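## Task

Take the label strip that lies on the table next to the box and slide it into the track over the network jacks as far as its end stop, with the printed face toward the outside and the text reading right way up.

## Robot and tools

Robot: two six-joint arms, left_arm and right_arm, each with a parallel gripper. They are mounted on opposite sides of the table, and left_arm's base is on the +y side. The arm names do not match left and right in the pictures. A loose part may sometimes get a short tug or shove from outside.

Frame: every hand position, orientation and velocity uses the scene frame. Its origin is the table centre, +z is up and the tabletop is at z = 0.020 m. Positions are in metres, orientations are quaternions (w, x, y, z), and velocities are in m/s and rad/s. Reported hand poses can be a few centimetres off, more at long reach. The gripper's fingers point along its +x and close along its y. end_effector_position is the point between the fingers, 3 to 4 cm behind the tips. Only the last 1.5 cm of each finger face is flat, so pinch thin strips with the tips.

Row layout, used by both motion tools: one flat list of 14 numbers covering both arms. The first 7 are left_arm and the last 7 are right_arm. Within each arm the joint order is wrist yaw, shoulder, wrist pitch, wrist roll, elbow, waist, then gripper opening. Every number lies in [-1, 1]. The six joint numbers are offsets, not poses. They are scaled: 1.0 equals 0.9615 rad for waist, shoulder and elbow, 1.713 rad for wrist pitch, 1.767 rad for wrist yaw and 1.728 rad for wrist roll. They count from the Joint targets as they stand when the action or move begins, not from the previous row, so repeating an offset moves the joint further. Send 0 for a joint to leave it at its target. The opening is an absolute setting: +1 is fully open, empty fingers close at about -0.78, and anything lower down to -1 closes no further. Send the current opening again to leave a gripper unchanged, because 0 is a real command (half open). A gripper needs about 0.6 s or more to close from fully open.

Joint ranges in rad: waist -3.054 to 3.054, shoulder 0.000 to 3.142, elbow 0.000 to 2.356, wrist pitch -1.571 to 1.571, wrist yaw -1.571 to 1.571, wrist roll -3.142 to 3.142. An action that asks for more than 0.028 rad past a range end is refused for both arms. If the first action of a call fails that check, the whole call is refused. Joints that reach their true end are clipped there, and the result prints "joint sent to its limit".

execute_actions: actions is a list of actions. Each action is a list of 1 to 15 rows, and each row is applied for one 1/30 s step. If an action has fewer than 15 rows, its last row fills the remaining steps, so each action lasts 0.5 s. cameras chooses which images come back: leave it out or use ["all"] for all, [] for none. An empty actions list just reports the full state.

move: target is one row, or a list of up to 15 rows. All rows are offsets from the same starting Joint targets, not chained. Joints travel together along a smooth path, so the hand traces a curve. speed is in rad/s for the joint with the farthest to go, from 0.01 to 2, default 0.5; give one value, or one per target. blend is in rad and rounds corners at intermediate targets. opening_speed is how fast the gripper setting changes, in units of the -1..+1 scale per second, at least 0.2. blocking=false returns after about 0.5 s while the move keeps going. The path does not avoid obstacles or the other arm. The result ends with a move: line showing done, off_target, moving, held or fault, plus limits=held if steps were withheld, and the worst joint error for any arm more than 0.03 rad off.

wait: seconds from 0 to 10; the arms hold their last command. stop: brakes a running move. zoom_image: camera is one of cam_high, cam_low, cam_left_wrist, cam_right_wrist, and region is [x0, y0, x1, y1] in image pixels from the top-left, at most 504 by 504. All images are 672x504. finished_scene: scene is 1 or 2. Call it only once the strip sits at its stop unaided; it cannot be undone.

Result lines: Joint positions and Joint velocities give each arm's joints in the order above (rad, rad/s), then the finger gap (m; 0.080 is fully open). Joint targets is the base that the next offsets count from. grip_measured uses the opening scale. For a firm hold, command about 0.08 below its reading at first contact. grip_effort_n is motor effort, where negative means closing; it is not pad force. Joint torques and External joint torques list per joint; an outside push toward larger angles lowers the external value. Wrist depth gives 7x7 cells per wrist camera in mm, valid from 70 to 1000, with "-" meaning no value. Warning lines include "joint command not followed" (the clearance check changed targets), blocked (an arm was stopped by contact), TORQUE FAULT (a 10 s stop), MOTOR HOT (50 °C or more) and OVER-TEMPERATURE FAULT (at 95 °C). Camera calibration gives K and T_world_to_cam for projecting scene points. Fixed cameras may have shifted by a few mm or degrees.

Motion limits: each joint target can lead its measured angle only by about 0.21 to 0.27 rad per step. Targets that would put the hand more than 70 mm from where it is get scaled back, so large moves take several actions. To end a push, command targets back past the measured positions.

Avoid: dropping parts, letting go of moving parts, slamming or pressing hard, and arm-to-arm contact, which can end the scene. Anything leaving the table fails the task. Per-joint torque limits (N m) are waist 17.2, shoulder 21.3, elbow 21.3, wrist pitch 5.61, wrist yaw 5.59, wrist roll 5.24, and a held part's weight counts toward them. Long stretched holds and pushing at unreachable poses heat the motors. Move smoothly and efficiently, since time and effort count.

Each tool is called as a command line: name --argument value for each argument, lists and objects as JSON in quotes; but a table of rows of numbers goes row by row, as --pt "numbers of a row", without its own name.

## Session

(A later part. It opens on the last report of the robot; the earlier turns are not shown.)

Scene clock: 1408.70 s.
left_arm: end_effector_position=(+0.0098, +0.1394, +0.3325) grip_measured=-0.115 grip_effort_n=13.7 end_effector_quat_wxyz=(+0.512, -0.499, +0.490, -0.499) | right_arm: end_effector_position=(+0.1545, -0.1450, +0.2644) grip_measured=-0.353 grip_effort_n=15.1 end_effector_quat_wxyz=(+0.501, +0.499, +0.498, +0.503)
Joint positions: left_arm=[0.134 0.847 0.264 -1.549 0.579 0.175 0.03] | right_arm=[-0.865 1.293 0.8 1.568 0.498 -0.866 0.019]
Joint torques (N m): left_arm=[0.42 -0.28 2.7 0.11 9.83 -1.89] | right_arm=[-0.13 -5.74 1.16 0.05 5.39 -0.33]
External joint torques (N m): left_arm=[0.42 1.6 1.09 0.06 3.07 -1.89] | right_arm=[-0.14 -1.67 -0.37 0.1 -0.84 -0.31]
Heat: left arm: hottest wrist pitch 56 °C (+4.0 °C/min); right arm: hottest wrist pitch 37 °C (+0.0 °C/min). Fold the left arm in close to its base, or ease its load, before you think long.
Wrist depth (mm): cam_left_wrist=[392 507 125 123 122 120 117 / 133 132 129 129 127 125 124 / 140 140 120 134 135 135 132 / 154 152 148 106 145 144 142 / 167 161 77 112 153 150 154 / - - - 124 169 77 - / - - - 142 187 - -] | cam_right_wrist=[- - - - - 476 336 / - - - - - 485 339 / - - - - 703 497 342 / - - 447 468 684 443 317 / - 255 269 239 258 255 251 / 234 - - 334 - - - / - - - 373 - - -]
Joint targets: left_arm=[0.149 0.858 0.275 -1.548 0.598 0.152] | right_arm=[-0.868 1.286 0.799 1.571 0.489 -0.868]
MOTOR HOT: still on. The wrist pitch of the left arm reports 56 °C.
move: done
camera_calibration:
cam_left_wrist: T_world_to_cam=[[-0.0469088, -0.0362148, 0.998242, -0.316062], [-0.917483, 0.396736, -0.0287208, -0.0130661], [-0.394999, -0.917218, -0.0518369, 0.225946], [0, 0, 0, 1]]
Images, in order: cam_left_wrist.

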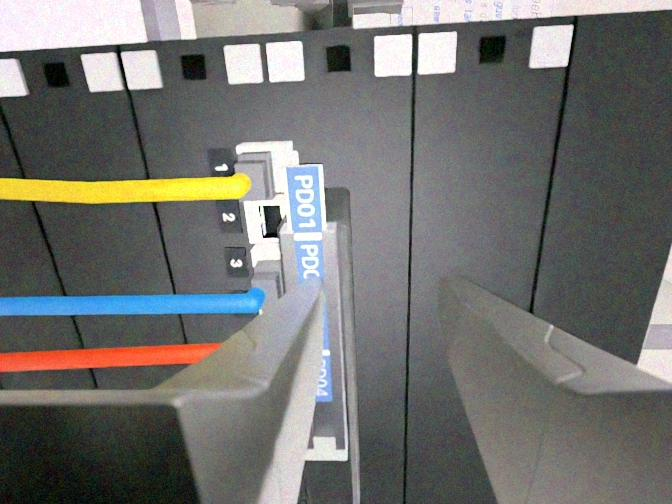

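execute_actions --actions '[]' --cameras '["cam_high", "cam_low"]'

zoom_image --camera "cam_high" --region '[270, 80, 370, 180]'

zoom_image --camera "cam_low" --region '[360, 260, 460, 360]'

zoom_image --camera "cam_low" --region '[360, 90, 520, 220]'

Scene clock: 1421.33 s.
left_arm: end_effector_position=(+0.0098, +0.1394, +0.3325) grip_measured=-0.115 grip_effort_n=13.7 end_effector_quat_wxyz=(+0.512, -0.499, +0.490, -0.499) | right_arm: end_effector_position=(+0.1545, -0.1450, +0.2644) grip_measured=-0.353 grip_effort_n=15.1 end_effector_quat_wxyz=(+0.501, +0.499, +0.498, +0.503)
Joint names: [wrist yaw, shoulder, wrist pitch, wrist roll, elbow, waist]
Joint positions: left_arm=[0.134 0.847 0.264 -1.549 0.579 0.175 0.03] | right_arm=[-0.865 1.293 0.8 1.568 0.498 -0.866 0.019]
Joint velocities: within noise
Joint torques (N m): left_arm=[0.42 -0.28 2.71 0.1 9.82 -1.88] | right_arm=[-0.14 -5.69 1.16 0.05 5.47 -0.31]
External joint torques (N m): left_arm=[0.41 1.66 1.07 0.05 2.98 -1.84] | right_arm=[-0.14 -1.64 -0.35 0.1 -0.69 -0.31]
Motor temperatures (°C): left_arm=[25 23 57 24 49 22] | right_arm=[24 27 37 26 28 23]
Heat: left arm: hottest wrist pitch 57 °C (+4.0 °C/min); right arm: hottest wrist pitch 37 °C (+0.0 °C/min). Fold the left arm in close to its base, or ease its load, before you think long.
Wrist depth (mm): cam_left_wrist=[393 504 125 123 121 119 117 / 133 132 130 129 127 126 123 / 141 140 122 134 135 134 132 / 154 152 149 106 145 143 141 / 167 161 77 112 152 150 154 / - - - 124 168 77 - / - - - 141 187 - -] | cam_right_wrist=[- - - - - 481 335 / - - - - - 487 340 / - - - - 707 495 339 / - - 450 465 688 442 319 / - 256 267 238 259 253 250 / 235 - - 333 - - - / - - - 373 - - -]
Joint targets: left_arm=[0.149 0.858 0.275 -1.548 0.598 0.152] | right_arm=[-0.868 1.286 0.799 1.571 0.489 -0.868]
Tool commands: left_gripper/opening=-0.1125 right_gripper/opening=-0.35
MOTOR HOT: still on. The wrist pitch of the left arm reports 57 °C.
Images, in order (width x height): cam_high 672x504, cam_low 672x504.

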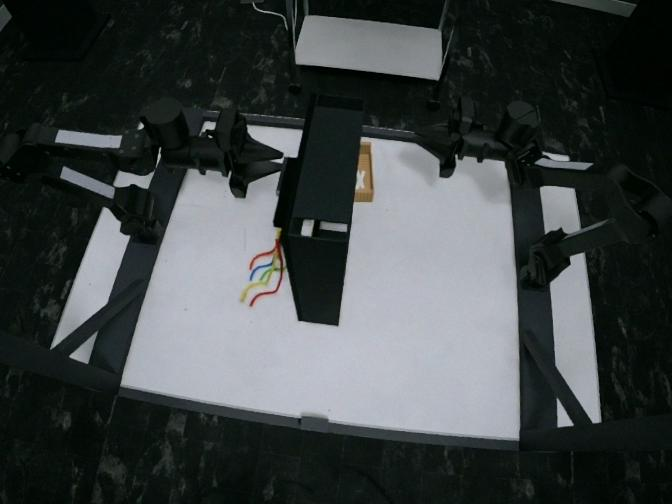

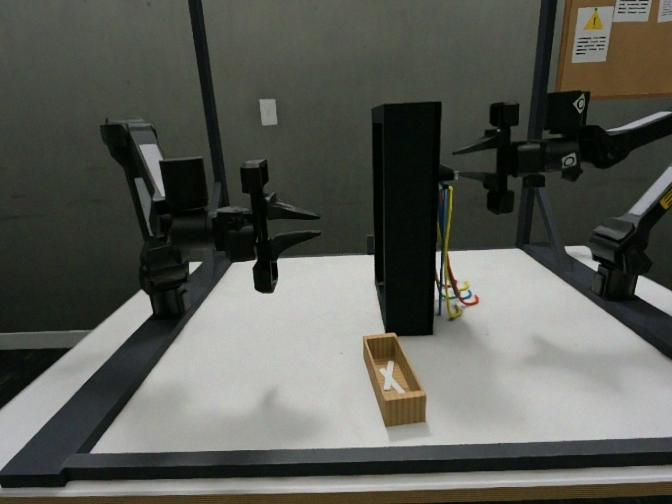

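Scaled by 5.040.

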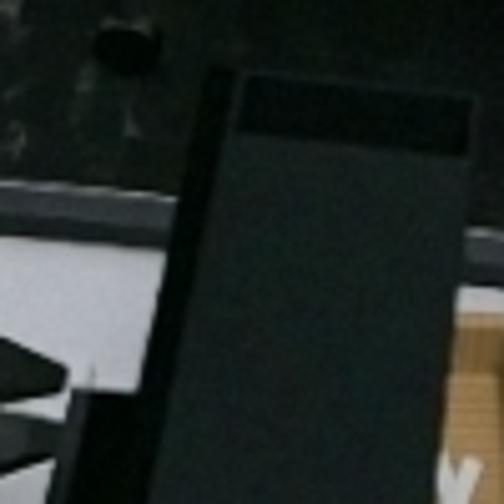

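Scaled by 5.040.

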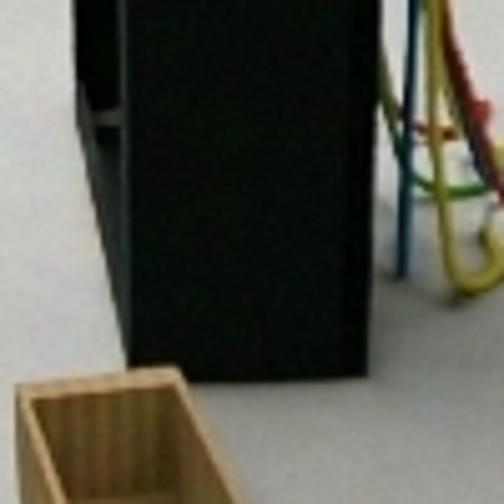

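Scaled by 3.150.

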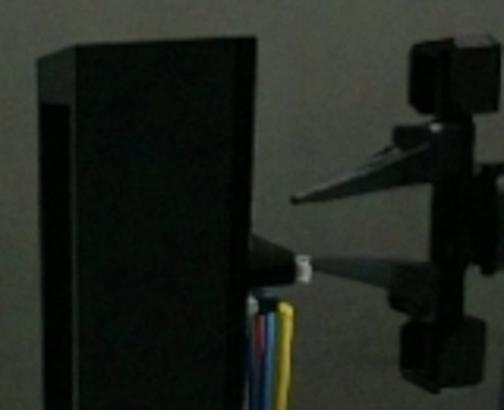

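move --target '[0.0,0.0,0.0,0,0,0.045,-0.1125,0,0,0,0,0,0,-0.35]' --speed 0.05 --cameras '["cam_left_wrist"]'

zoom_image --camera "cam_left_wrist" --region '[295, 250, 345, 300]'

zoom_image --camera "cam_left_wrist" --region '[270, 150, 370, 300]'

Scene clock: 1438.93 s.
left_arm: end_effector_position=(+0.0140, +0.1400, +0.3327) grip_measured=-0.115 grip_effort_n=13.3 end_effector_quat_wxyz=(+0.514, -0.501, +0.488, -0.497) | right_arm: end_effector_position=(+0.1545, -0.1450, +0.2644) grip_measured=-0.353 grip_effort_n=15.1 end_effector_quat_wxyz=(+0.501, +0.499, +0.498, +0.503)
Joint positions: left_arm=[0.145 0.846 0.264 -1.549 0.579 0.194 0.03] | right_arm=[-0.865 1.293 0.8 1.568 0.498 -0.866 0.019]
Joint torques (N m): left_arm=[0.08 -0.26 2.72 0.11 9.8 0.1] | right_arm=[-0.14 -5.69 1.17 0.06 5.39 -0.35]
External joint torques (N m): left_arm=[0.08 1.68 1.08 0.06 2.96 0.1] | right_arm=[-0.14 -1.54 -0.39 0.11 -0.89 -0.34]
Heat: left arm: hottest wrist pitch 57 °C (+3.0 °C/min); right arm: hottest wrist pitch 37 °C (+0.0 °C/min). Fold the left arm in close to its base, or ease its load, before you think long.
Wrist depth (mm): cam_left_wrist=[391 473 125 123 121 119 117 / 133 132 129 128 127 126 123 / 141 140 121 134 135 134 132 / 154 152 148 106 145 144 142 / 167 160 77 112 154 150 155 / - - - 125 169 77 - / - - - 143 189 - -] | cam_right_wrist=[- - - - - 477 335 / - - - - - 486 337 / - - - - 699 496 343 / - - 452 465 682 443 317 / - 257 267 238 258 253 253 / 235 - - 332 - - - / - - - 372 - - -]
Joint targets: left_arm=[0.149 0.858 0.275 -1.548 0.598 0.195] | right_arm=[-0.868 1.286 0.799 1.571 0.489 -0.868]
MOTOR HOT: still on. The wrist pitch of the left arm reports 57 °C.
move: done
camera_calibration:
cam_left_wrist: T_world_to_cam=[[-0.0466438, -0.0362076, 0.998255, -0.315963], [-0.920631, 0.389363, -0.0288943, -0.00828467], [-0.387637, -0.920373, -0.0514952, 0.228409], [0, 0, 0, 1]]
Images, in order: cam_left_wrist.

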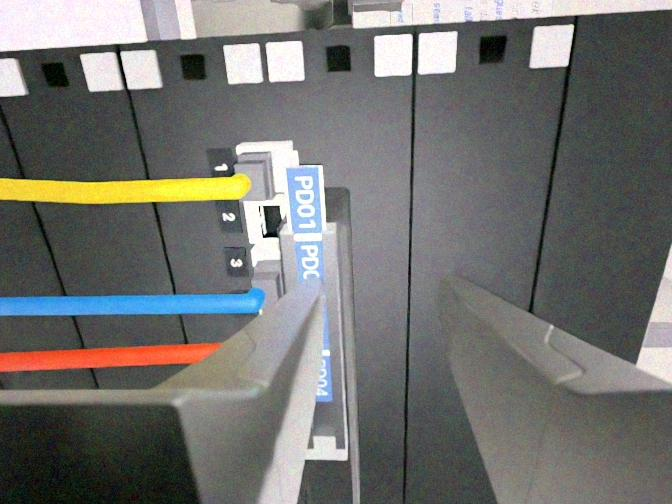

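Scaled by 10.080.

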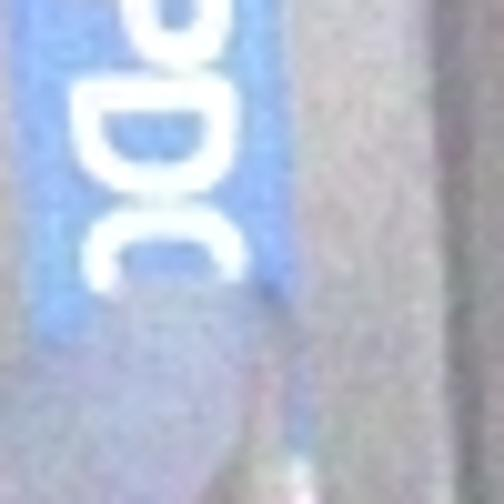

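Scaled by 3.360.

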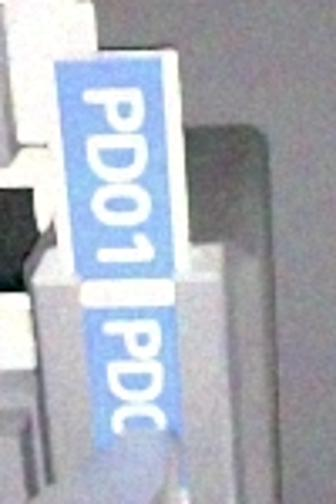

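move --target '[0.0,0.0,-0.0058,0,0,0,-0.1125,0,0,0,0,0,0,-0.35]' --speed 0.05 --cameras '["cam_left_wrist"]'

zoom_image --camera "cam_left_wrist" --region '[295, 250, 345, 300]'

Scene clock: 1518.57 s.
left_arm: end_effector_position=(+0.0139, +0.1400, +0.3322) grip_measured=-0.115 grip_effort_n=14.2 end_effector_quat_wxyz=(+0.514, -0.501, +0.489, -0.497) | right_arm: end_effector_position=(+0.1545, -0.1450, +0.2644) grip_measured=-0.353 grip_effort_n=15.1 end_effector_quat_wxyz=(+0.501, +0.499, +0.498, +0.503)
Joint positions: left_arm=[0.145 0.846 0.262 -1.549 0.579 0.194 0.03] | right_arm=[-0.865 1.293 0.8 1.568 0.498 -0.866 0.019]
Joint torques (N m): left_arm=[0.09 -0.25 2.07 0.1 9.83 0.13] | right_arm=[-0.13 -5.73 1.19 0.05 5.37 -0.35]
External joint torques (N m): left_arm=[0.08 1.71 0.44 0.05 3.01 0.14] | right_arm=[-0.13 -1.62 -0.35 0.1 -0.86 -0.37]
Heat: left arm: hottest wrist pitch 59 °C (+1.0 °C/min); right arm: hottest wrist pitch 37 °C (+0.0 °C/min). Fold the left arm in close to its base, or ease its load, before you think long.
Wrist depth (mm): cam_left_wrist=[393 474 125 123 121 119 117 / 133 132 129 128 128 125 123 / 141 140 120 135 136 134 131 / 154 151 149 106 145 143 142 / 167 161 77 112 153 150 154 / - - - 124 169 77 - / - - - 143 189 - -] | cam_right_wrist=[- - - - - 477 333 / - - - - - 485 339 / - - - - 718 497 345 / - - 457 463 678 447 318 / - 256 268 239 257 255 252 / 236 - - 335 - - - / - - - 369 - - -]
Joint targets: left_arm=[0.149 0.858 0.265 -1.548 0.598 0.195] | right_arm=[-0.868 1.286 0.799 1.571 0.489 -0.868]
MOTOR HOT: still on. The wrist pitch of the left arm reports 59 °C.
move: done
camera_calibration:
cam_left_wrist: T_world_to_cam=[[-0.0463257, -0.0380647, 0.998201, -0.315279], [-0.920492, 0.389767, -0.0278562, -0.0087532], [-0.388006, -0.920126, -0.0530945, 0.228867], [0, 0, 0, 1]]
Images, in order: cam_left_wrist.

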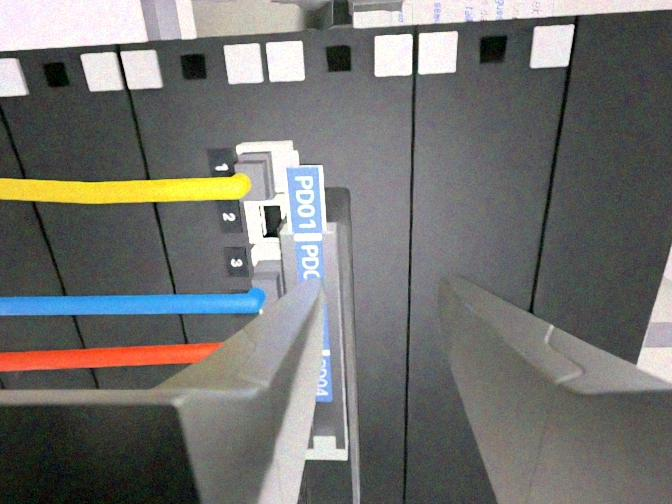

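Scaled by 10.080.

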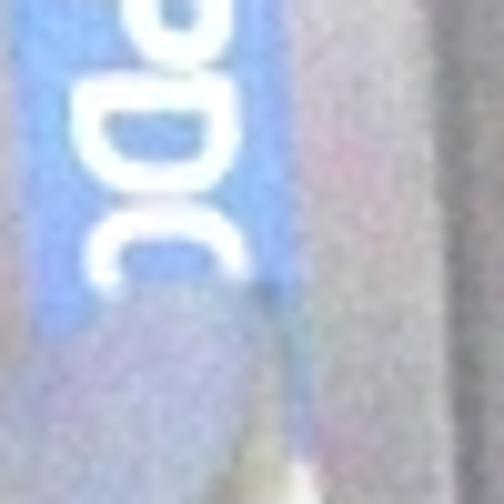

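move --target '[-0.006,0.0,0.0,0,0,-0.03,-0.1125,0,0,0,0,0,0,-0.35]' --speed 0.05 --cameras '["cam_left_wrist"]'

zoom_image --camera "cam_left_wrist" --region '[270, 150, 370, 300]'

Scene clock: 1524.70 s.
left_arm: end_effector_position=(+0.0117, +0.1397, +0.3320) grip_measured=-0.115 grip_effort_n=13.7 end_effector_quat_wxyz=(+0.514, -0.500, +0.489, -0.497) | right_arm: end_effector_position=(+0.1545, -0.1450, +0.2644) grip_measured=-0.353 grip_effort_n=14.7 end_effector_quat_wxyz=(+0.501, +0.499, +0.498, +0.503)
Joint positions: left_arm=[0.134 0.846 0.261 -1.549 0.579 0.181 0.03] | right_arm=[-0.865 1.293 0.8 1.568 0.498 -0.866 0.019]
Joint torques (N m): left_arm=[0.12 -0.29 2.13 0.09 9.8 -1.19] | right_arm=[-0.14 -5.76 1.17 0.07 5.44 -0.29]
External joint torques (N m): left_arm=[0.13 1.61 0.51 0.04 3.02 -1.2] | right_arm=[-0.14 -1.63 -0.38 0.13 -0.82 -0.29]
Heat: left arm: hottest wrist pitch 57 °C (-1.0 °C/min); right arm: hottest wrist pitch 37 °C (+0.0 °C/min). Fold the left arm in close to its base, or ease its load, before you think long.
Wrist depth (mm): cam_left_wrist=[391 500 126 123 121 119 117 / 133 133 130 129 127 125 123 / 141 140 120 134 135 134 132 / 154 152 149 107 144 143 141 / 167 161 77 112 153 150 154 / - - - 124 169 77 - / - - - 141 187 - -] | cam_right_wrist=[- - - - - 475 335 / - - - - - 482 341 / - - - - 705 498 343 / - - 448 474 686 445 314 / - 257 269 238 257 254 251 / 234 - - 331 - - - / - - - 373 - - -]
Joint targets: left_arm=[0.138 0.858 0.265 -1.548 0.598 0.167] | right_arm=[-0.868 1.286 0.799 1.571 0.489 -0.868]
MOTOR HOT: still on. The wrist pitch of the left arm reports 57 °C.
move: done
camera_calibration:
cam_left_wrist: T_world_to_cam=[[-0.0462446, -0.0391491, 0.998163, -0.314983], [-0.920049, 0.390852, -0.0272959, -0.0110091], [-0.389065, -0.919621, -0.0540939, 0.227943], [0, 0, 0, 1]]
Images, in order: cam_left_wrist.

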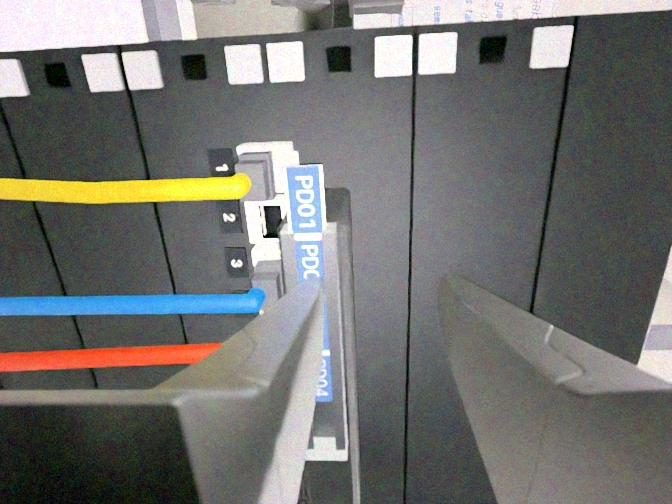

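Scaled by 3.360.

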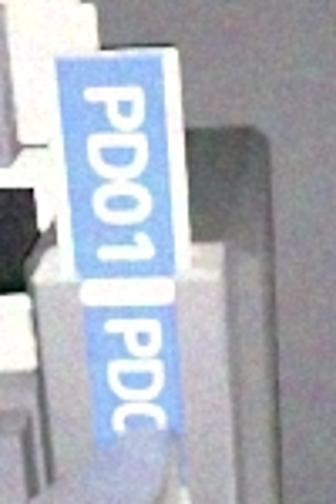

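move --target '[-0.006,0.0,0.0,0,0,-0.04,-0.1125,0,0,0,0,0,0,-0.35]' --speed 0.05 --cameras '["cam_left_wrist"]'

zoom_image --camera "cam_left_wrist" --region '[270, 150, 370, 300]'

Scene clock: 1531.27 s.
left_arm: end_effector_position=(+0.0081, +0.1393, +0.3320) grip_measured=-0.115 grip_effort_n=13.7 end_effector_quat_wxyz=(+0.515, -0.500, +0.488, -0.496) | right_arm: end_effector_position=(+0.1545, -0.1450, +0.2644) grip_measured=-0.353 grip_effort_n=15.1 end_effector_quat_wxyz=(+0.501, +0.499, +0.498, +0.503)
Joint positions: left_arm=[0.105 0.845 0.26 -1.548 0.579 0.156 0.03] | right_arm=[-0.865 1.293 0.8 1.568 0.498 -0.866 0.019]
Joint torques (N m): left_arm=[0.66 -0.11 2.27 0.07 9.78 -2.19] | right_arm=[-0.12 -5.7 1.18 0.04 5.4 -0.25]
External joint torques (N m): left_arm=[0.65 1.83 0.63 0.02 2.93 -2.18] | right_arm=[-0.12 -1.55 -0.37 0.1 -0.84 -0.26]
Heat: left arm: hottest wrist pitch 55 °C (-3.0 °C/min); right arm: hottest wrist pitch 37 °C (+0.0 °C/min). Fold the left arm in close to its base, or ease its load, before you think long.
Wrist depth (mm): cam_left_wrist=[393 501 353 124 122 120 117 / 134 133 130 129 128 126 124 / - 141 128 135 135 134 132 / 154 153 149 106 145 143 141 / 166 161 77 112 153 150 152 / - - - 124 168 77 - / - - - 140 185 - -] | cam_right_wrist=[- - - - - 481 332 / - - - - - 484 337 / - - - - 701 492 343 / - - 451 461 683 443 318 / - 257 268 238 258 255 252 / 234 - - 336 - - - / - - - 372 - - -]
Joint targets: left_arm=[0.128 0.858 0.265 -1.548 0.598 0.128] | right_arm=[-0.868 1.286 0.799 1.571 0.489 -0.868]
MOTOR HOT: still on. The wrist pitch of the left arm reports 55 °C.
move: done
camera_calibration:
cam_left_wrist: T_world_to_cam=[[-0.0470008, -0.0397361, 0.998104, -0.31506], [-0.921358, 0.387708, -0.0279516, -0.013523], [-0.385862, -0.920925, -0.0548338, 0.226581], [0, 0, 0, 1]]
Images, in order: cam_left_wrist.

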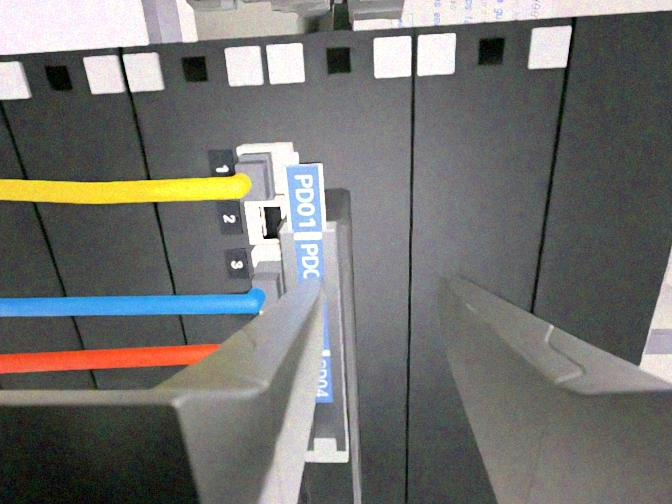

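Scaled by 3.360.

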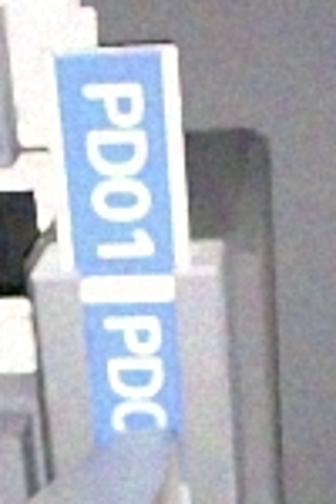

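move --pt "0.0283 -0.0104 0.0 0 -0.025 0.0884 -0.1125 0 0 0 0 0 0 -0.35" --pt "0.0283 -0.0614 -0.0193 0 -0.0461 0.0884 -0.1125 0 0 0 0 0 0 -0.35" --speed 0.08 --cameras '["cam_left_wrist"]'

zoom_image --camera "cam_left_wrist" --region '[250, 130, 400, 300]'

Scene clock: 1545.93 s.
left_arm: end_effector_position=(+0.0130, +0.1480, +0.3312) grip_measured=-0.115 grip_effort_n=13.7 end_effector_quat_wxyz=(+0.512, -0.497, +0.493, -0.499) | right_arm: end_effector_position=(+0.1545, -0.1450, +0.2644) grip_measured=-0.353 grip_effort_n=15.1 end_effector_quat_wxyz=(+0.501, +0.499, +0.498, +0.503)
Joint positions: left_arm=[0.173 0.806 0.232 -1.548 0.566 0.209 0.03] | right_arm=[-0.865 1.293 0.8 1.568 0.498 -0.866 0.019]
Joint torques (N m): left_arm=[0.12 -2.51 1.81 0.08 5.97 0.34] | right_arm=[-0.15 -5.73 1.17 0.05 5.38 -0.33]
External joint torques (N m): left_arm=[0.12 -0.79 0.17 0.03 -0.88 0.34] | right_arm=[-0.16 -1.64 -0.36 0.11 -0.84 -0.32]
Motor temperatures (°C): left_arm=[26 22 52 24 50 22] | right_arm=[24 27 37 26 28 23]
Heat: left arm: hottest wrist pitch 52 °C (-7.0 °C/min); right arm: hottest wrist pitch 37 °C (+0.0 °C/min). Fold the left arm in close to its base, or ease its load, before you think long.
Wrist depth (mm): cam_left_wrist=[386 476 131 128 127 124 121 / 140 139 135 135 133 132 129 / 154 151 148 141 143 141 139 / 161 158 155 112 152 150 150 / 175 172 77 117 162 159 164 / - - - 135 179 77 - / - - - 154 201 - -] | cam_right_wrist=[- - - - - 475 332 / - - - - - 489 340 / - - - - 711 497 342 / - - 459 466 678 444 316 / - 256 268 238 258 254 251 / 234 - - 335 - - - / - - - 373 - - -]
Joint targets: left_arm=[0.178 0.799 0.232 -1.548 0.554 0.213] | right_arm=[-0.868 1.286 0.799 1.571 0.489 -0.868]
MOTOR HOT: still on. The wrist pitch of the left arm reports 52 °C.
move: done
camera_calibration:
cam_left_wrist: T_world_to_cam=[[-0.046775, -0.0408311, 0.998071, -0.313492], [-0.915511, 0.401419, -0.0264837, -0.0149793], [-0.399563, -0.914984, -0.0561577, 0.23617], [0, 0, 0, 1]]
Images, in order: cam_left_wrist.

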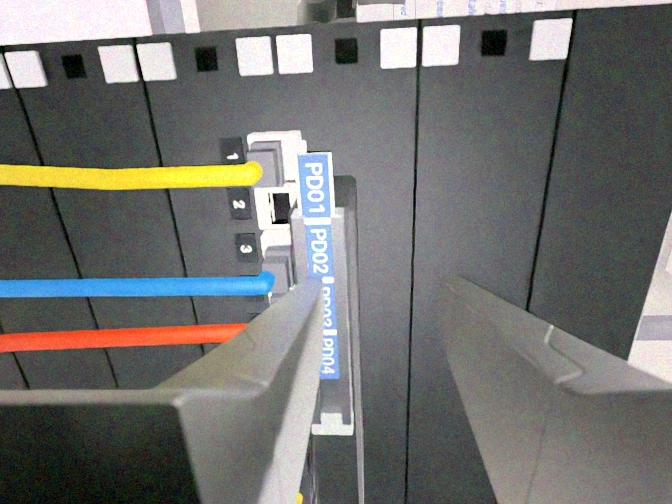

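Scaled by 2.965.

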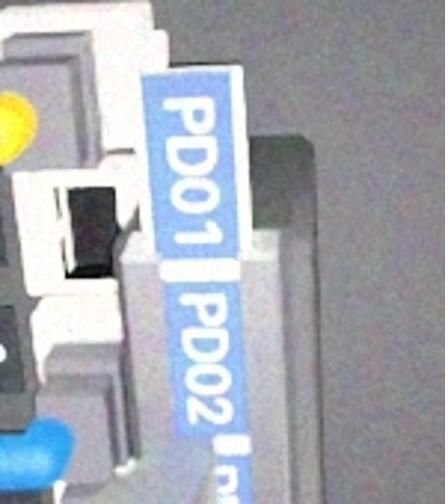

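move --target '[0.1964,0.1064,0.0361,0,0.066,0.3442,-0.1125,0,0,0,0,0,0,-0.35]' --speed 0.2 --cameras '["cam_left_wrist"]'

zoom_image --camera "cam_left_wrist" --region '[280, 230, 400, 380]'

Scene clock: 1590.43 s.
left_arm: end_effector_position=(+0.0680, +0.1508, +0.3330) grip_measured=-0.115 grip_effort_n=13.3 end_effector_quat_wxyz=(+0.507, -0.494, +0.496, -0.503) | right_arm: end_effector_position=(+0.1545, -0.1450, +0.2644) grip_measured=-0.353 grip_effort_n=15.1 end_effector_quat_wxyz=(+0.501, +0.499, +0.498, +0.503)
Joint positions: left_arm=[0.52 0.896 0.291 -1.548 0.599 0.54 0.03] | right_arm=[-0.865 1.293 0.8 1.568 0.498 -0.866 0.019]
Joint torques (N m): left_arm=[0.14 -1.4 2.01 0.09 9.59 0.38] | right_arm=[-0.14 -5.71 1.17 0.05 5.39 -0.31]
External joint torques (N m): left_arm=[0.13 0.73 0.44 0.04 2.83 0.4] | right_arm=[-0.15 -1.61 -0.38 0.1 -0.86 -0.31]
Motor temperatures (°C): left_arm=[25 23 45 24 39 22] | right_arm=[24 27 37 26 28 23]
Heat: left arm: hottest wrist pitch 45 °C (-10.1 °C/min); right arm: hottest wrist pitch 37 °C (+0.0 °C/min).
Wrist depth (mm): cam_left_wrist=[410 562 373 369 - - - / 411 567 - 562 - - - / 185 181 171 169 162 157 173 / 167 165 161 159 156 154 155 / 179 173 141 157 166 163 745 / - - - 140 185 77 - / - - - 157 209 - -] | cam_right_wrist=[- - - - - 478 334 / - - - - - 488 338 / - - 432 - 702 496 342 / - - 442 449 682 442 317 / - 257 267 238 257 256 252 / 236 - - 336 - - - / - - - 374 - - -]
Joint targets: left_arm=[0.525 0.901 0.294 -1.548 0.617 0.544] | right_arm=[-0.868 1.286 0.799 1.571 0.489 -0.868]
MOTOR HOT: cleared for the motors of the left arm.
move: done
camera_calibration:
cam_left_wrist: T_world_to_cam=[[-0.0455314, -0.037422, 0.998262, -0.313323], [-0.909175, 0.415609, -0.0258881, 0.0314547], [-0.413918, -0.908773, -0.0529464, 0.2598], [0, 0, 0, 1]]
Images, in order: cam_left_wrist.

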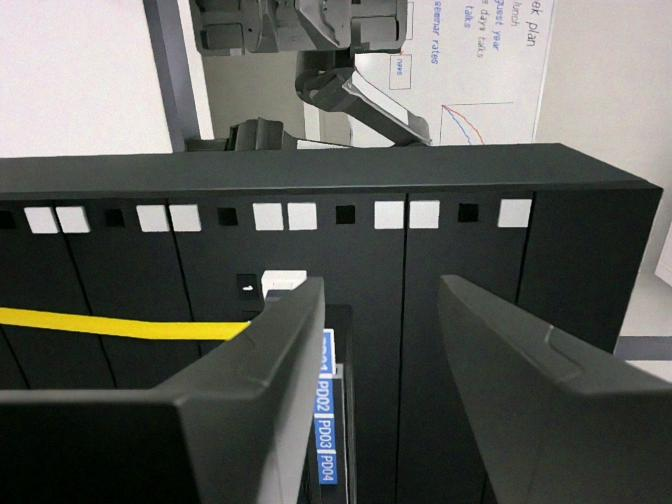

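Scaled by 3.360.

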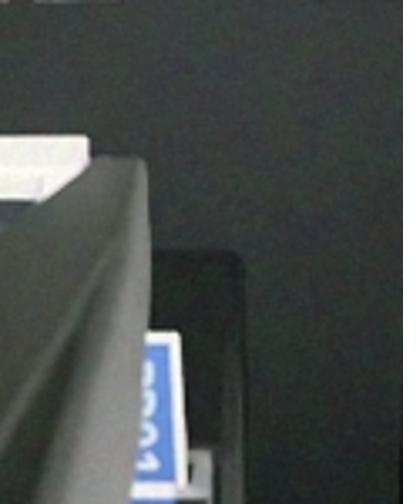

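move --target '[-0.0185,0.0543,0.0207,0,0.0175,-0.034,-0.1125,0,0,0,0,0,0,-0.35]' --speed 0.1 --cameras '["cam_left_wrist"]'

zoom_image --camera "cam_left_wrist" --region '[280, 230, 400, 380]'

Scene clock: 1602.90 s.
left_arm: end_effector_position=(+0.0689, +0.1398, +0.3328) grip_measured=-0.115 grip_effort_n=13.7 end_effector_quat_wxyz=(+0.506, -0.494, +0.496, -0.504) | right_arm: end_effector_position=(+0.1545, -0.1450, +0.2644) grip_measured=-0.353 grip_effort_n=15.1 end_effector_quat_wxyz=(+0.501, +0.499, +0.498, +0.503)
Joint positions: left_arm=[0.497 0.948 0.326 -1.548 0.616 0.515 0.03] | right_arm=[-0.865 1.293 0.8 1.568 0.498 -0.866 0.019]
Joint torques (N m): left_arm=[-0.19 -1.71 2.03 0.07 9.57 -0.28] | right_arm=[-0.16 -5.69 1.17 0.05 5.32 -0.32]
External joint torques (N m): left_arm=[-0.19 0.72 0.46 0.02 2.82 -0.28] | right_arm=[-0.15 -1.64 -0.35 0.11 -0.84 -0.34]
Wrist depth (mm): cam_left_wrist=[409 555 362 363 - - - / 408 559 - 544 - - - / 188 182 176 169 164 159 156 / 154 152 150 146 145 143 141 / 165 163 77 150 154 150 154 / - - - 130 170 77 - / - - - 141 193 - -] | cam_right_wrist=[- - - - - 476 334 / - - - - - 486 338 / - - 422 - 705 490 344 / - - 398 433 678 444 318 / - 255 268 239 258 254 251 / 234 - - 333 - - - / - - - 371 - - -]
Joint targets: left_arm=[0.492 0.953 0.330 -1.548 0.634 0.511] | right_arm=[-0.868 1.286 0.799 1.571 0.489 -0.868]
move: done
camera_calibration:
cam_left_wrist: T_world_to_cam=[[-0.0462683, -0.0364234, 0.998265, -0.313579], [-0.908521, 0.416972, -0.0268949, 0.0369509], [-0.415269, -0.908189, -0.052384, 0.249952], [0, 0, 0, 1]]
Images, in order: cam_left_wrist.

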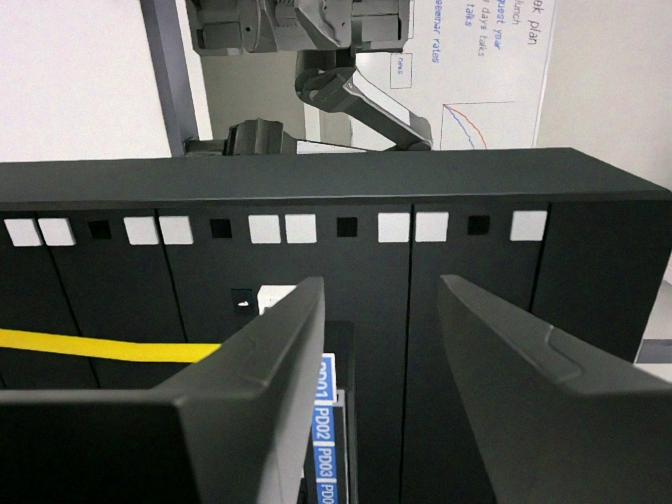

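Scaled by 3.360.

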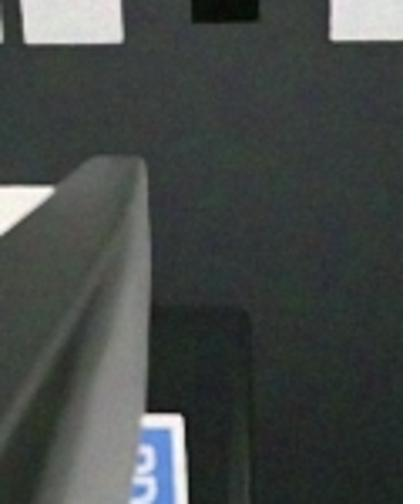

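move --pt "0 -0.0114 -0.0015 0 -0.0291 0 -0.1125 0 0 0 0 0 0 -0.35" --pt "-0.0220 -0.0312 -0.0085 0 -0.0385 -0.0405 -0.1125 0 0 0 0 0 0 -0.35" --speed 0.06 --cameras '["cam_left_wrist"]'

zoom_image --camera "cam_left_wrist" --region '[280, 230, 400, 380]'

Scene clock: 1613.03 s.
left_arm: end_effector_position=(+0.0610, +0.1394, +0.3320) grip_measured=-0.115 grip_effort_n=13.3 end_effector_quat_wxyz=(+0.506, -0.493, +0.497, -0.503) | right_arm: end_effector_position=(+0.1545, -0.1450, +0.2644) grip_measured=-0.353 grip_effort_n=15.1 end_effector_quat_wxyz=(+0.501, +0.499, +0.498, +0.503)
Joint positions: left_arm=[0.458 0.932 0.315 -1.548 0.609 0.477 0.03] | right_arm=[-0.865 1.293 0.8 1.568 0.498 -0.866 0.019]
Joint torques (N m): left_arm=[-0.18 -3.31 1.8 0.08 5.88 -0.41] | right_arm=[-0.12 -5.7 1.18 0.05 5.4 -0.29]
External joint torques (N m): left_arm=[-0.18 -0.96 0.21 0.03 -0.88 -0.42] | right_arm=[-0.13 -1.63 -0.35 0.1 -0.8 -0.27]
Wrist depth (mm): cam_left_wrist=[406 556 373 360 - - - / 404 556 - 550 - - - / 175 150 144 140 137 136 134 / 153 152 149 146 144 142 140 / 166 162 77 143 153 150 153 / - - - 124 170 77 - / - - - 143 193 - -] | cam_right_wrist=[- - - - - 476 332 / - - - - - 484 341 / - - 428 - 718 496 343 / - - 415 433 679 444 318 / - 256 268 239 258 256 252 / 236 - - 334 - - - / - - - 374 - - -]
Joint targets: left_arm=[0.453 0.923 0.315 -1.548 0.597 0.472] | right_arm=[-0.868 1.286 0.799 1.571 0.489 -0.868]
move: done
camera_calibration:
cam_left_wrist: T_world_to_cam=[[-0.0452871, -0.0389161, 0.998216, -0.312806], [-0.908546, 0.417038, -0.0249605, 0.0293452], [-0.415322, -0.908056, -0.0542435, 0.246894], [0, 0, 0, 1]]
Images, in order: cam_left_wrist.

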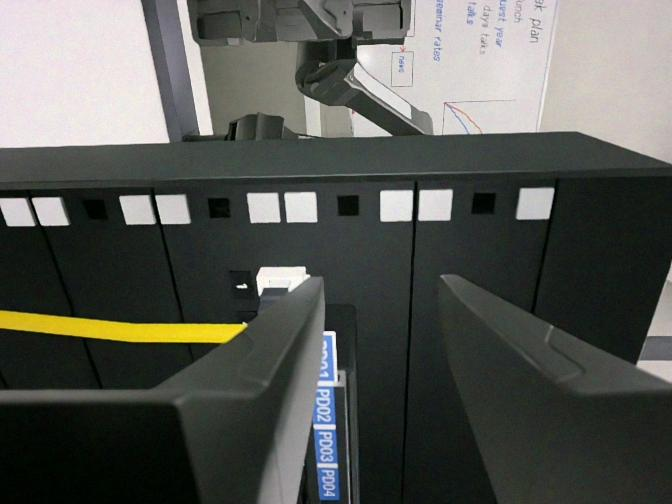

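Scaled by 3.360.

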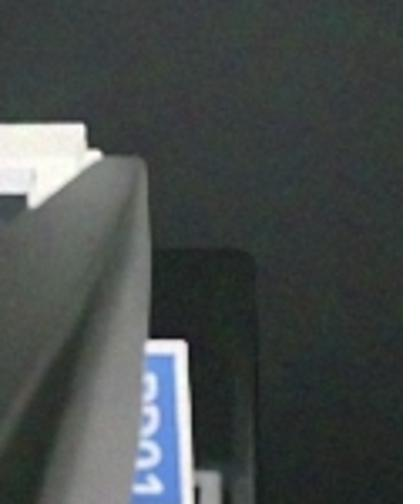

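move --target '[-0.0138,-0.0124,-0.0056,0,-0.0025,-0.0254,-0.1125,0,0,0,0,0,0,-0.35]' --speed 0.04 --cameras '["cam_left_wrist"]'

zoom_image --camera "cam_left_wrist" --region '[280, 230, 400, 380]'

Scene clock: 1623.90 s.
left_arm: end_effector_position=(+0.0560, +0.1396, +0.3326) grip_measured=-0.115 grip_effort_n=13.3 end_effector_quat_wxyz=(+0.506, -0.493, +0.497, -0.503) | right_arm: end_effector_position=(+0.1545, -0.1450, +0.2644) grip_measured=-0.353 grip_effort_n=15.1 end_effector_quat_wxyz=(+0.501, +0.499, +0.498, +0.503)
Joint positions: left_arm=[0.433 0.92 0.305 -1.548 0.607 0.452 0.03] | right_arm=[-0.865 1.293 0.8 1.568 0.498 -0.866 0.019]
Joint torques (N m): left_arm=[-0.17 -3.26 1.79 0.08 5.86 -0.28] | right_arm=[-0.13 -5.74 1.18 0.06 5.41 -0.32]
External joint torques (N m): left_arm=[-0.18 -0.96 0.19 0.03 -0.9 -0.27] | right_arm=[-0.13 -1.66 -0.35 0.11 -0.81 -0.32]
Wrist depth (mm): cam_left_wrist=[405 555 371 450 - - - / 388 528 - 524 - - - / 152 145 142 138 134 135 132 / 153 151 148 146 144 143 141 / 171 161 123 135 153 150 154 / - - - 126 170 77 - / - - - 143 193 - -] | cam_right_wrist=[- - - - - 475 333 / - - - - - 480 339 / - - 432 - 709 496 344 / - - 408 434 690 441 317 / - 257 269 237 258 252 251 / 235 - - 333 - - - / - - - 371 - - -]
Joint targets: left_arm=[0.429 0.911 0.305 -1.548 0.595 0.448] | right_arm=[-0.868 1.286 0.799 1.571 0.489 -0.868]
move: done
camera_calibration:
cam_left_wrist: T_world_to_cam=[[-0.0456302, -0.0386578, 0.99821, -0.313659], [-0.908537, 0.417032, -0.0253806, 0.0248513], [-0.415304, -0.908069, -0.0541513, 0.245049], [0, 0, 0, 1]]
Images, in order: cam_left_wrist.

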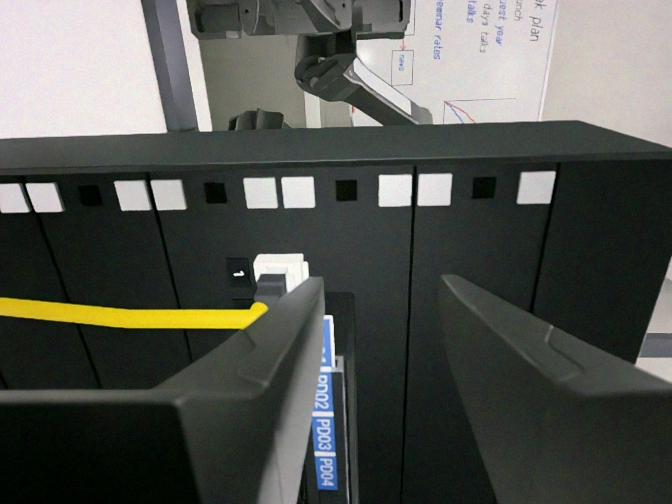

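Scaled by 3.360.

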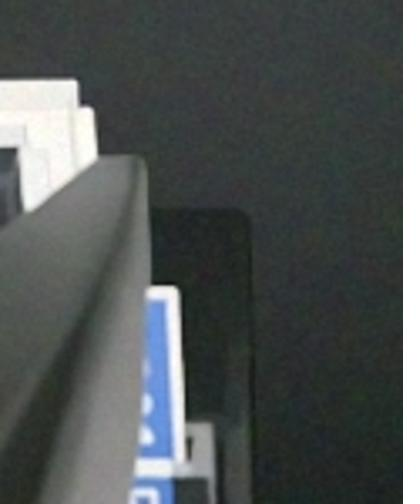

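move --target '[-0.0115,-0.0081,-0.0027,0,-0.0033,-0.0211,-0.1125,0,0,0,0,0,0,-0.35]' --speed 0.04 --cameras '["cam_left_wrist"]'

zoom_image --camera "cam_left_wrist" --region '[280, 230, 400, 380]'

Scene clock: 1630.23 s.
left_arm: end_effector_position=(+0.0521, +0.1395, +0.3323) grip_measured=-0.115 grip_effort_n=12.8 end_effector_quat_wxyz=(+0.507, -0.493, +0.497, -0.503) | right_arm: end_effector_position=(+0.1545, -0.1450, +0.2644) grip_measured=-0.353 grip_effort_n=14.7 end_effector_quat_wxyz=(+0.501, +0.499, +0.498, +0.503)
Joint positions: left_arm=[0.413 0.912 0.301 -1.548 0.603 0.432 0.03] | right_arm=[-0.865 1.293 0.8 1.568 0.498 -0.866 0.019]
Joint torques (N m): left_arm=[-0.17 -3.19 1.78 0.08 5.87 -0.35] | right_arm=[-0.12 -5.69 1.17 0.05 5.43 -0.35]
External joint torques (N m): left_arm=[-0.16 -0.97 0.19 0.03 -0.88 -0.37] | right_arm=[-0.12 -1.6 -0.37 0.11 -0.79 -0.35]
Wrist depth (mm): cam_left_wrist=[406 563 - 458 - - - / 403 529 - 497 592 - - / 147 142 141 137 133 131 130 / 153 152 147 145 144 142 141 / 171 165 121 123 152 150 154 / - - - 125 170 77 - / - - - 143 193 - -] | cam_right_wrist=[- - - - - 478 337 / - - - - - 485 337 / - - 438 - 706 499 345 / - - 417 437 683 442 315 / - 257 268 239 259 254 251 / 235 - - 335 - - - / - - - 373 - - -]
Joint targets: left_arm=[0.408 0.904 0.301 -1.548 0.591 0.428] | right_arm=[-0.868 1.286 0.799 1.571 0.489 -0.868]
move: done
camera_calibration:
cam_left_wrist: T_world_to_cam=[[-0.0456239, -0.0390725, 0.998194, -0.313519], [-0.908537, 0.417043, -0.0252016, 0.021263], [-0.415305, -0.908047, -0.0545259, 0.243446], [0, 0, 0, 1]]
Images, in order: cam_left_wrist.

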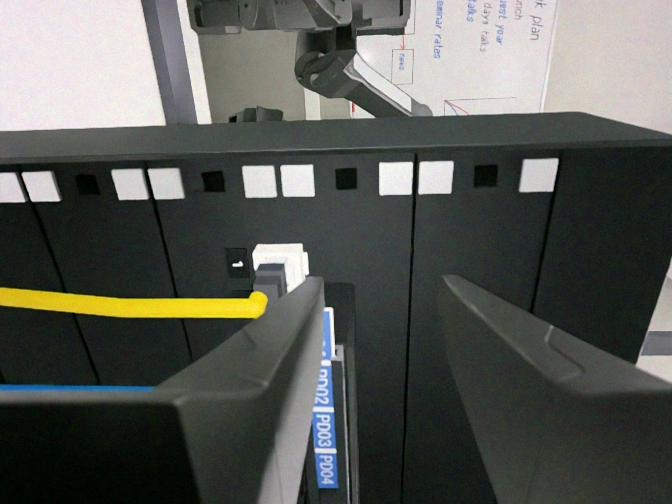

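Scaled by 3.360.

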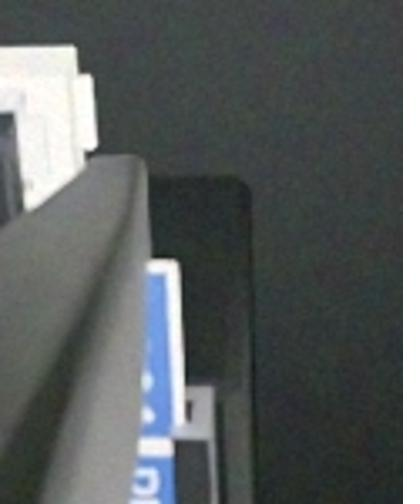

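move --target '[-0.0118,-0.0079,-0.0032,0,-0.0020,-0.0216,-0.1125,0,0,0,0,0,0,-0.35]' --speed 0.04 --cameras '["cam_left_wrist"]'

zoom_image --camera "cam_left_wrist" --region '[280, 230, 400, 380]'

Scene clock: 1638.73 s.
left_arm: end_effector_position=(+0.0482, +0.1396, +0.3326) grip_measured=-0.115 grip_effort_n=13.7 end_effector_quat_wxyz=(+0.507, -0.493, +0.497, -0.503) | right_arm: end_effector_position=(+0.1545, -0.1450, +0.2644) grip_measured=-0.353 grip_effort_n=15.1 end_effector_quat_wxyz=(+0.501, +0.499, +0.498, +0.503)
Joint positions: left_arm=[0.392 0.904 0.295 -1.548 0.601 0.411 0.03] | right_arm=[-0.865 1.293 0.8 1.568 0.498 -0.866 0.019]
Joint torques (N m): left_arm=[-0.18 -3.13 1.81 0.07 5.89 -0.33] | right_arm=[-0.13 -5.7 1.15 0.05 5.37 -0.33]
External joint torques (N m): left_arm=[-0.18 -0.98 0.23 0.02 -0.85 -0.33] | right_arm=[-0.13 -1.58 -0.39 0.1 -0.86 -0.34]
Wrist depth (mm): cam_left_wrist=[405 562 - 460 - - - / 388 496 746 515 548 193 - / 141 139 138 136 132 131 130 / 153 151 145 145 144 142 141 / 169 164 119 119 153 150 154 / - - - 125 171 77 - / - - - 143 192 - -] | cam_right_wrist=[- - - - - 471 336 / - - - - - 480 340 / - - 437 - 708 492 343 / - - 427 434 669 443 318 / - 256 269 238 259 256 252 / 234 - - 333 - - - / - - - 375 - - -]
Joint targets: left_arm=[0.387 0.896 0.295 -1.548 0.589 0.407] | right_arm=[-0.868 1.286 0.799 1.571 0.489 -0.868]
move: done
camera_calibration:
cam_left_wrist: T_world_to_cam=[[-0.0459151, -0.0388063, 0.998191, -0.314022], [-0.908688, 0.41669, -0.0255986, 0.0179007], [-0.414943, -0.90822, -0.0543952, 0.241813], [0, 0, 0, 1]]
Images, in order: cam_left_wrist.

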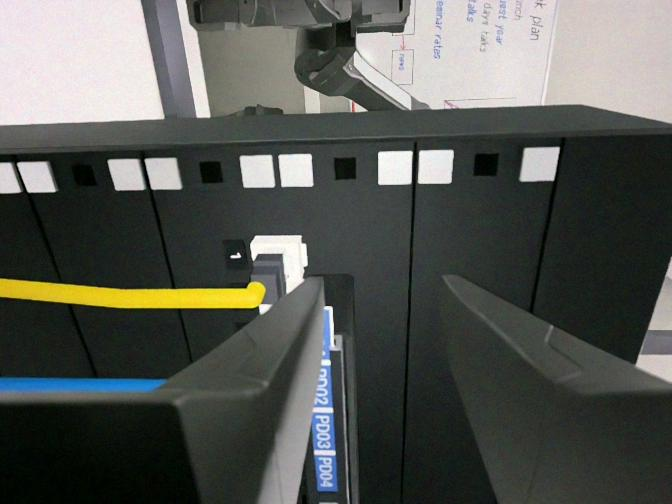

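Scaled by 3.360.

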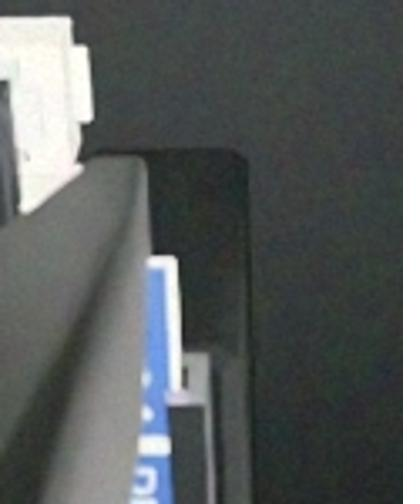

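move --target '[-0.0119,-0.0074,-0.0024,0,-0.0031,-0.0219,-0.1125,0,0,0,0,0,0,-0.35]' --speed 0.04 --cameras '["cam_left_wrist"]'

zoom_image --camera "cam_left_wrist" --region '[280, 230, 400, 380]'

Scene clock: 1644.93 s.
left_arm: end_effector_position=(+0.0446, +0.1396, +0.3325) grip_measured=-0.115 grip_effort_n=13.7 end_effector_quat_wxyz=(+0.507, -0.493, +0.497, -0.503) | right_arm: end_effector_position=(+0.1545, -0.1450, +0.2644) grip_measured=-0.353 grip_effort_n=14.7 end_effector_quat_wxyz=(+0.501, +0.499, +0.498, +0.503)
Joint positions: left_arm=[0.37 0.897 0.291 -1.548 0.598 0.391 0.03] | right_arm=[-0.865 1.293 0.8 1.568 0.498 -0.866 0.019]
Joint torques (N m): left_arm=[-0.16 -3.07 1.81 0.09 5.87 -0.41] | right_arm=[-0.14 -5.75 1.18 0.05 5.4 -0.33]
External joint torques (N m): left_arm=[-0.16 -0.88 0.19 0.04 -0.95 -0.41] | right_arm=[-0.14 -1.63 -0.37 0.1 -0.87 -0.32]
Wrist depth (mm): cam_left_wrist=[406 553 - 467 - - - / 388 501 - 200 180 170 157 / - 139 138 136 133 133 130 / 151 149 144 144 144 142 141 / 169 164 119 118 153 150 154 / - - - 125 170 77 - / - - - 140 192 - -] | cam_right_wrist=[- - - - - 468 334 / - - - - - 485 335 / - - 438 - 704 499 340 / - - 435 436 679 442 318 / - 256 268 239 258 255 252 / 235 - - 333 - - - / - - - 372 - - -]
Joint targets: left_arm=[0.366 0.889 0.291 -1.548 0.586 0.386] | right_arm=[-0.868 1.286 0.799 1.571 0.489 -0.868]
move: done
camera_calibration:
cam_left_wrist: T_world_to_cam=[[-0.046016, -0.0389408, 0.998181, -0.314019], [-0.909319, 0.415305, -0.0257177, 0.0148843], [-0.413548, -0.908848, -0.0545202, 0.240388], [0, 0, 0, 1]]
Images, in order: cam_left_wrist.

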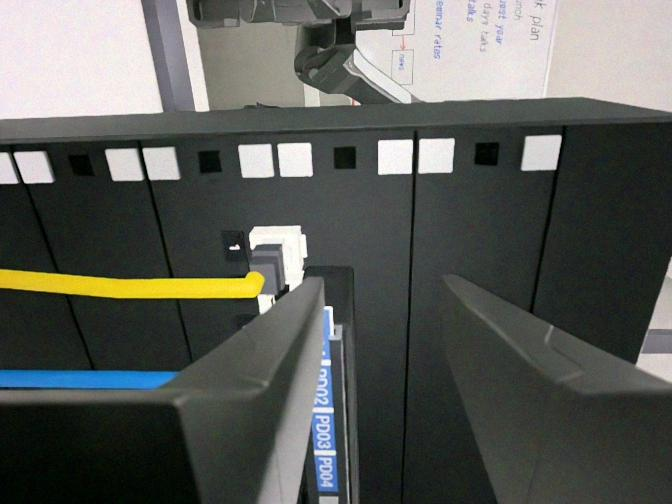

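Scaled by 3.360.

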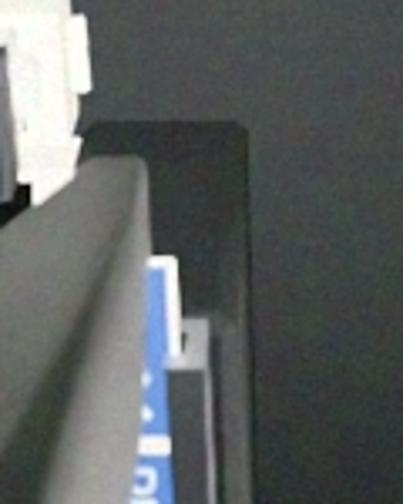

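move --target '[-0.0092,-0.0054,-0.0018,0,-0.0021,-0.0169,-0.1125,0,0,0,0,0,0,-0.35]' --speed 0.03 --cameras '["cam_left_wrist"]'

zoom_image --camera "cam_left_wrist" --region '[290, 270, 360, 370]'

zoom_image --camera "cam_left_wrist" --region '[290, 404, 370, 504]'

Scene clock: 1654.97 s.
left_arm: end_effector_position=(+0.0418, +0.1396, +0.3327) grip_measured=-0.115 grip_effort_n=13.3 end_effector_quat_wxyz=(+0.507, -0.494, +0.496, -0.503) | right_arm: end_effector_position=(+0.1545, -0.1450, +0.2644) grip_measured=-0.353 grip_effort_n=14.7 end_effector_quat_wxyz=(+0.501, +0.499, +0.498, +0.503)
Joint positions: left_arm=[0.354 0.891 0.288 -1.548 0.596 0.375 0.03] | right_arm=[-0.865 1.293 0.8 1.568 0.498 -0.866 0.019]
Joint torques (N m): left_arm=[-0.14 -2.94 1.82 0.08 5.96 -0.46] | right_arm=[-0.14 -5.72 1.17 0.04 5.4 -0.3]
External joint torques (N m): left_arm=[-0.14 -0.8 0.22 0.03 -0.84 -0.47] | right_arm=[-0.13 -1.6 -0.37 0.09 -0.82 -0.32]
Wrist depth (mm): cam_left_wrist=[406 554 - 459 - - - / 407 211 195 175 162 146 133 / - 140 138 137 133 133 130 / 150 148 145 144 144 142 140 / 169 166 77 119 153 150 154 / - - - 125 170 77 - / - - - 140 192 - -] | cam_right_wrist=[- - - - - 478 335 / - - - - - 488 340 / - - 508 - 700 494 343 / - - 437 444 683 442 318 / - 258 269 240 258 253 251 / 236 - - 335 - - - / - - - 371 - - -]
Joint targets: left_arm=[0.350 0.884 0.288 -1.548 0.585 0.370] | right_arm=[-0.868 1.286 0.799 1.571 0.489 -0.868]
move: done
camera_calibration:
cam_left_wrist: T_world_to_cam=[[-0.0463615, -0.0383271, 0.998189, -0.314384], [-0.909783, 0.414247, -0.0263497, 0.0127109], [-0.412487, -0.909357, -0.0540744, 0.2392], [0, 0, 0, 1]]
Images, in order: cam_left_wrist.

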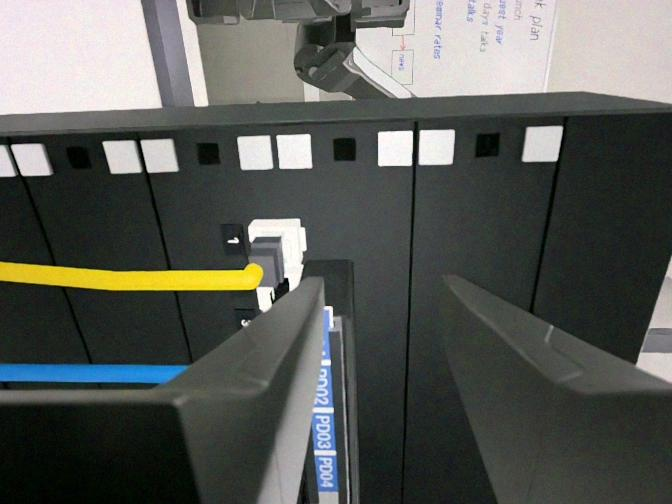

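Scaled by 5.040.

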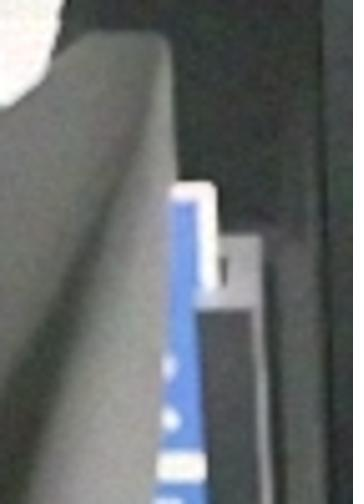

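Scaled by 5.040.

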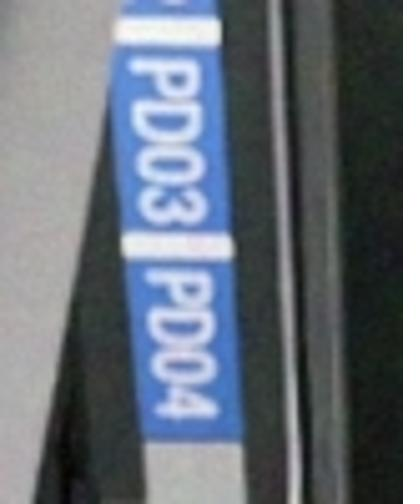

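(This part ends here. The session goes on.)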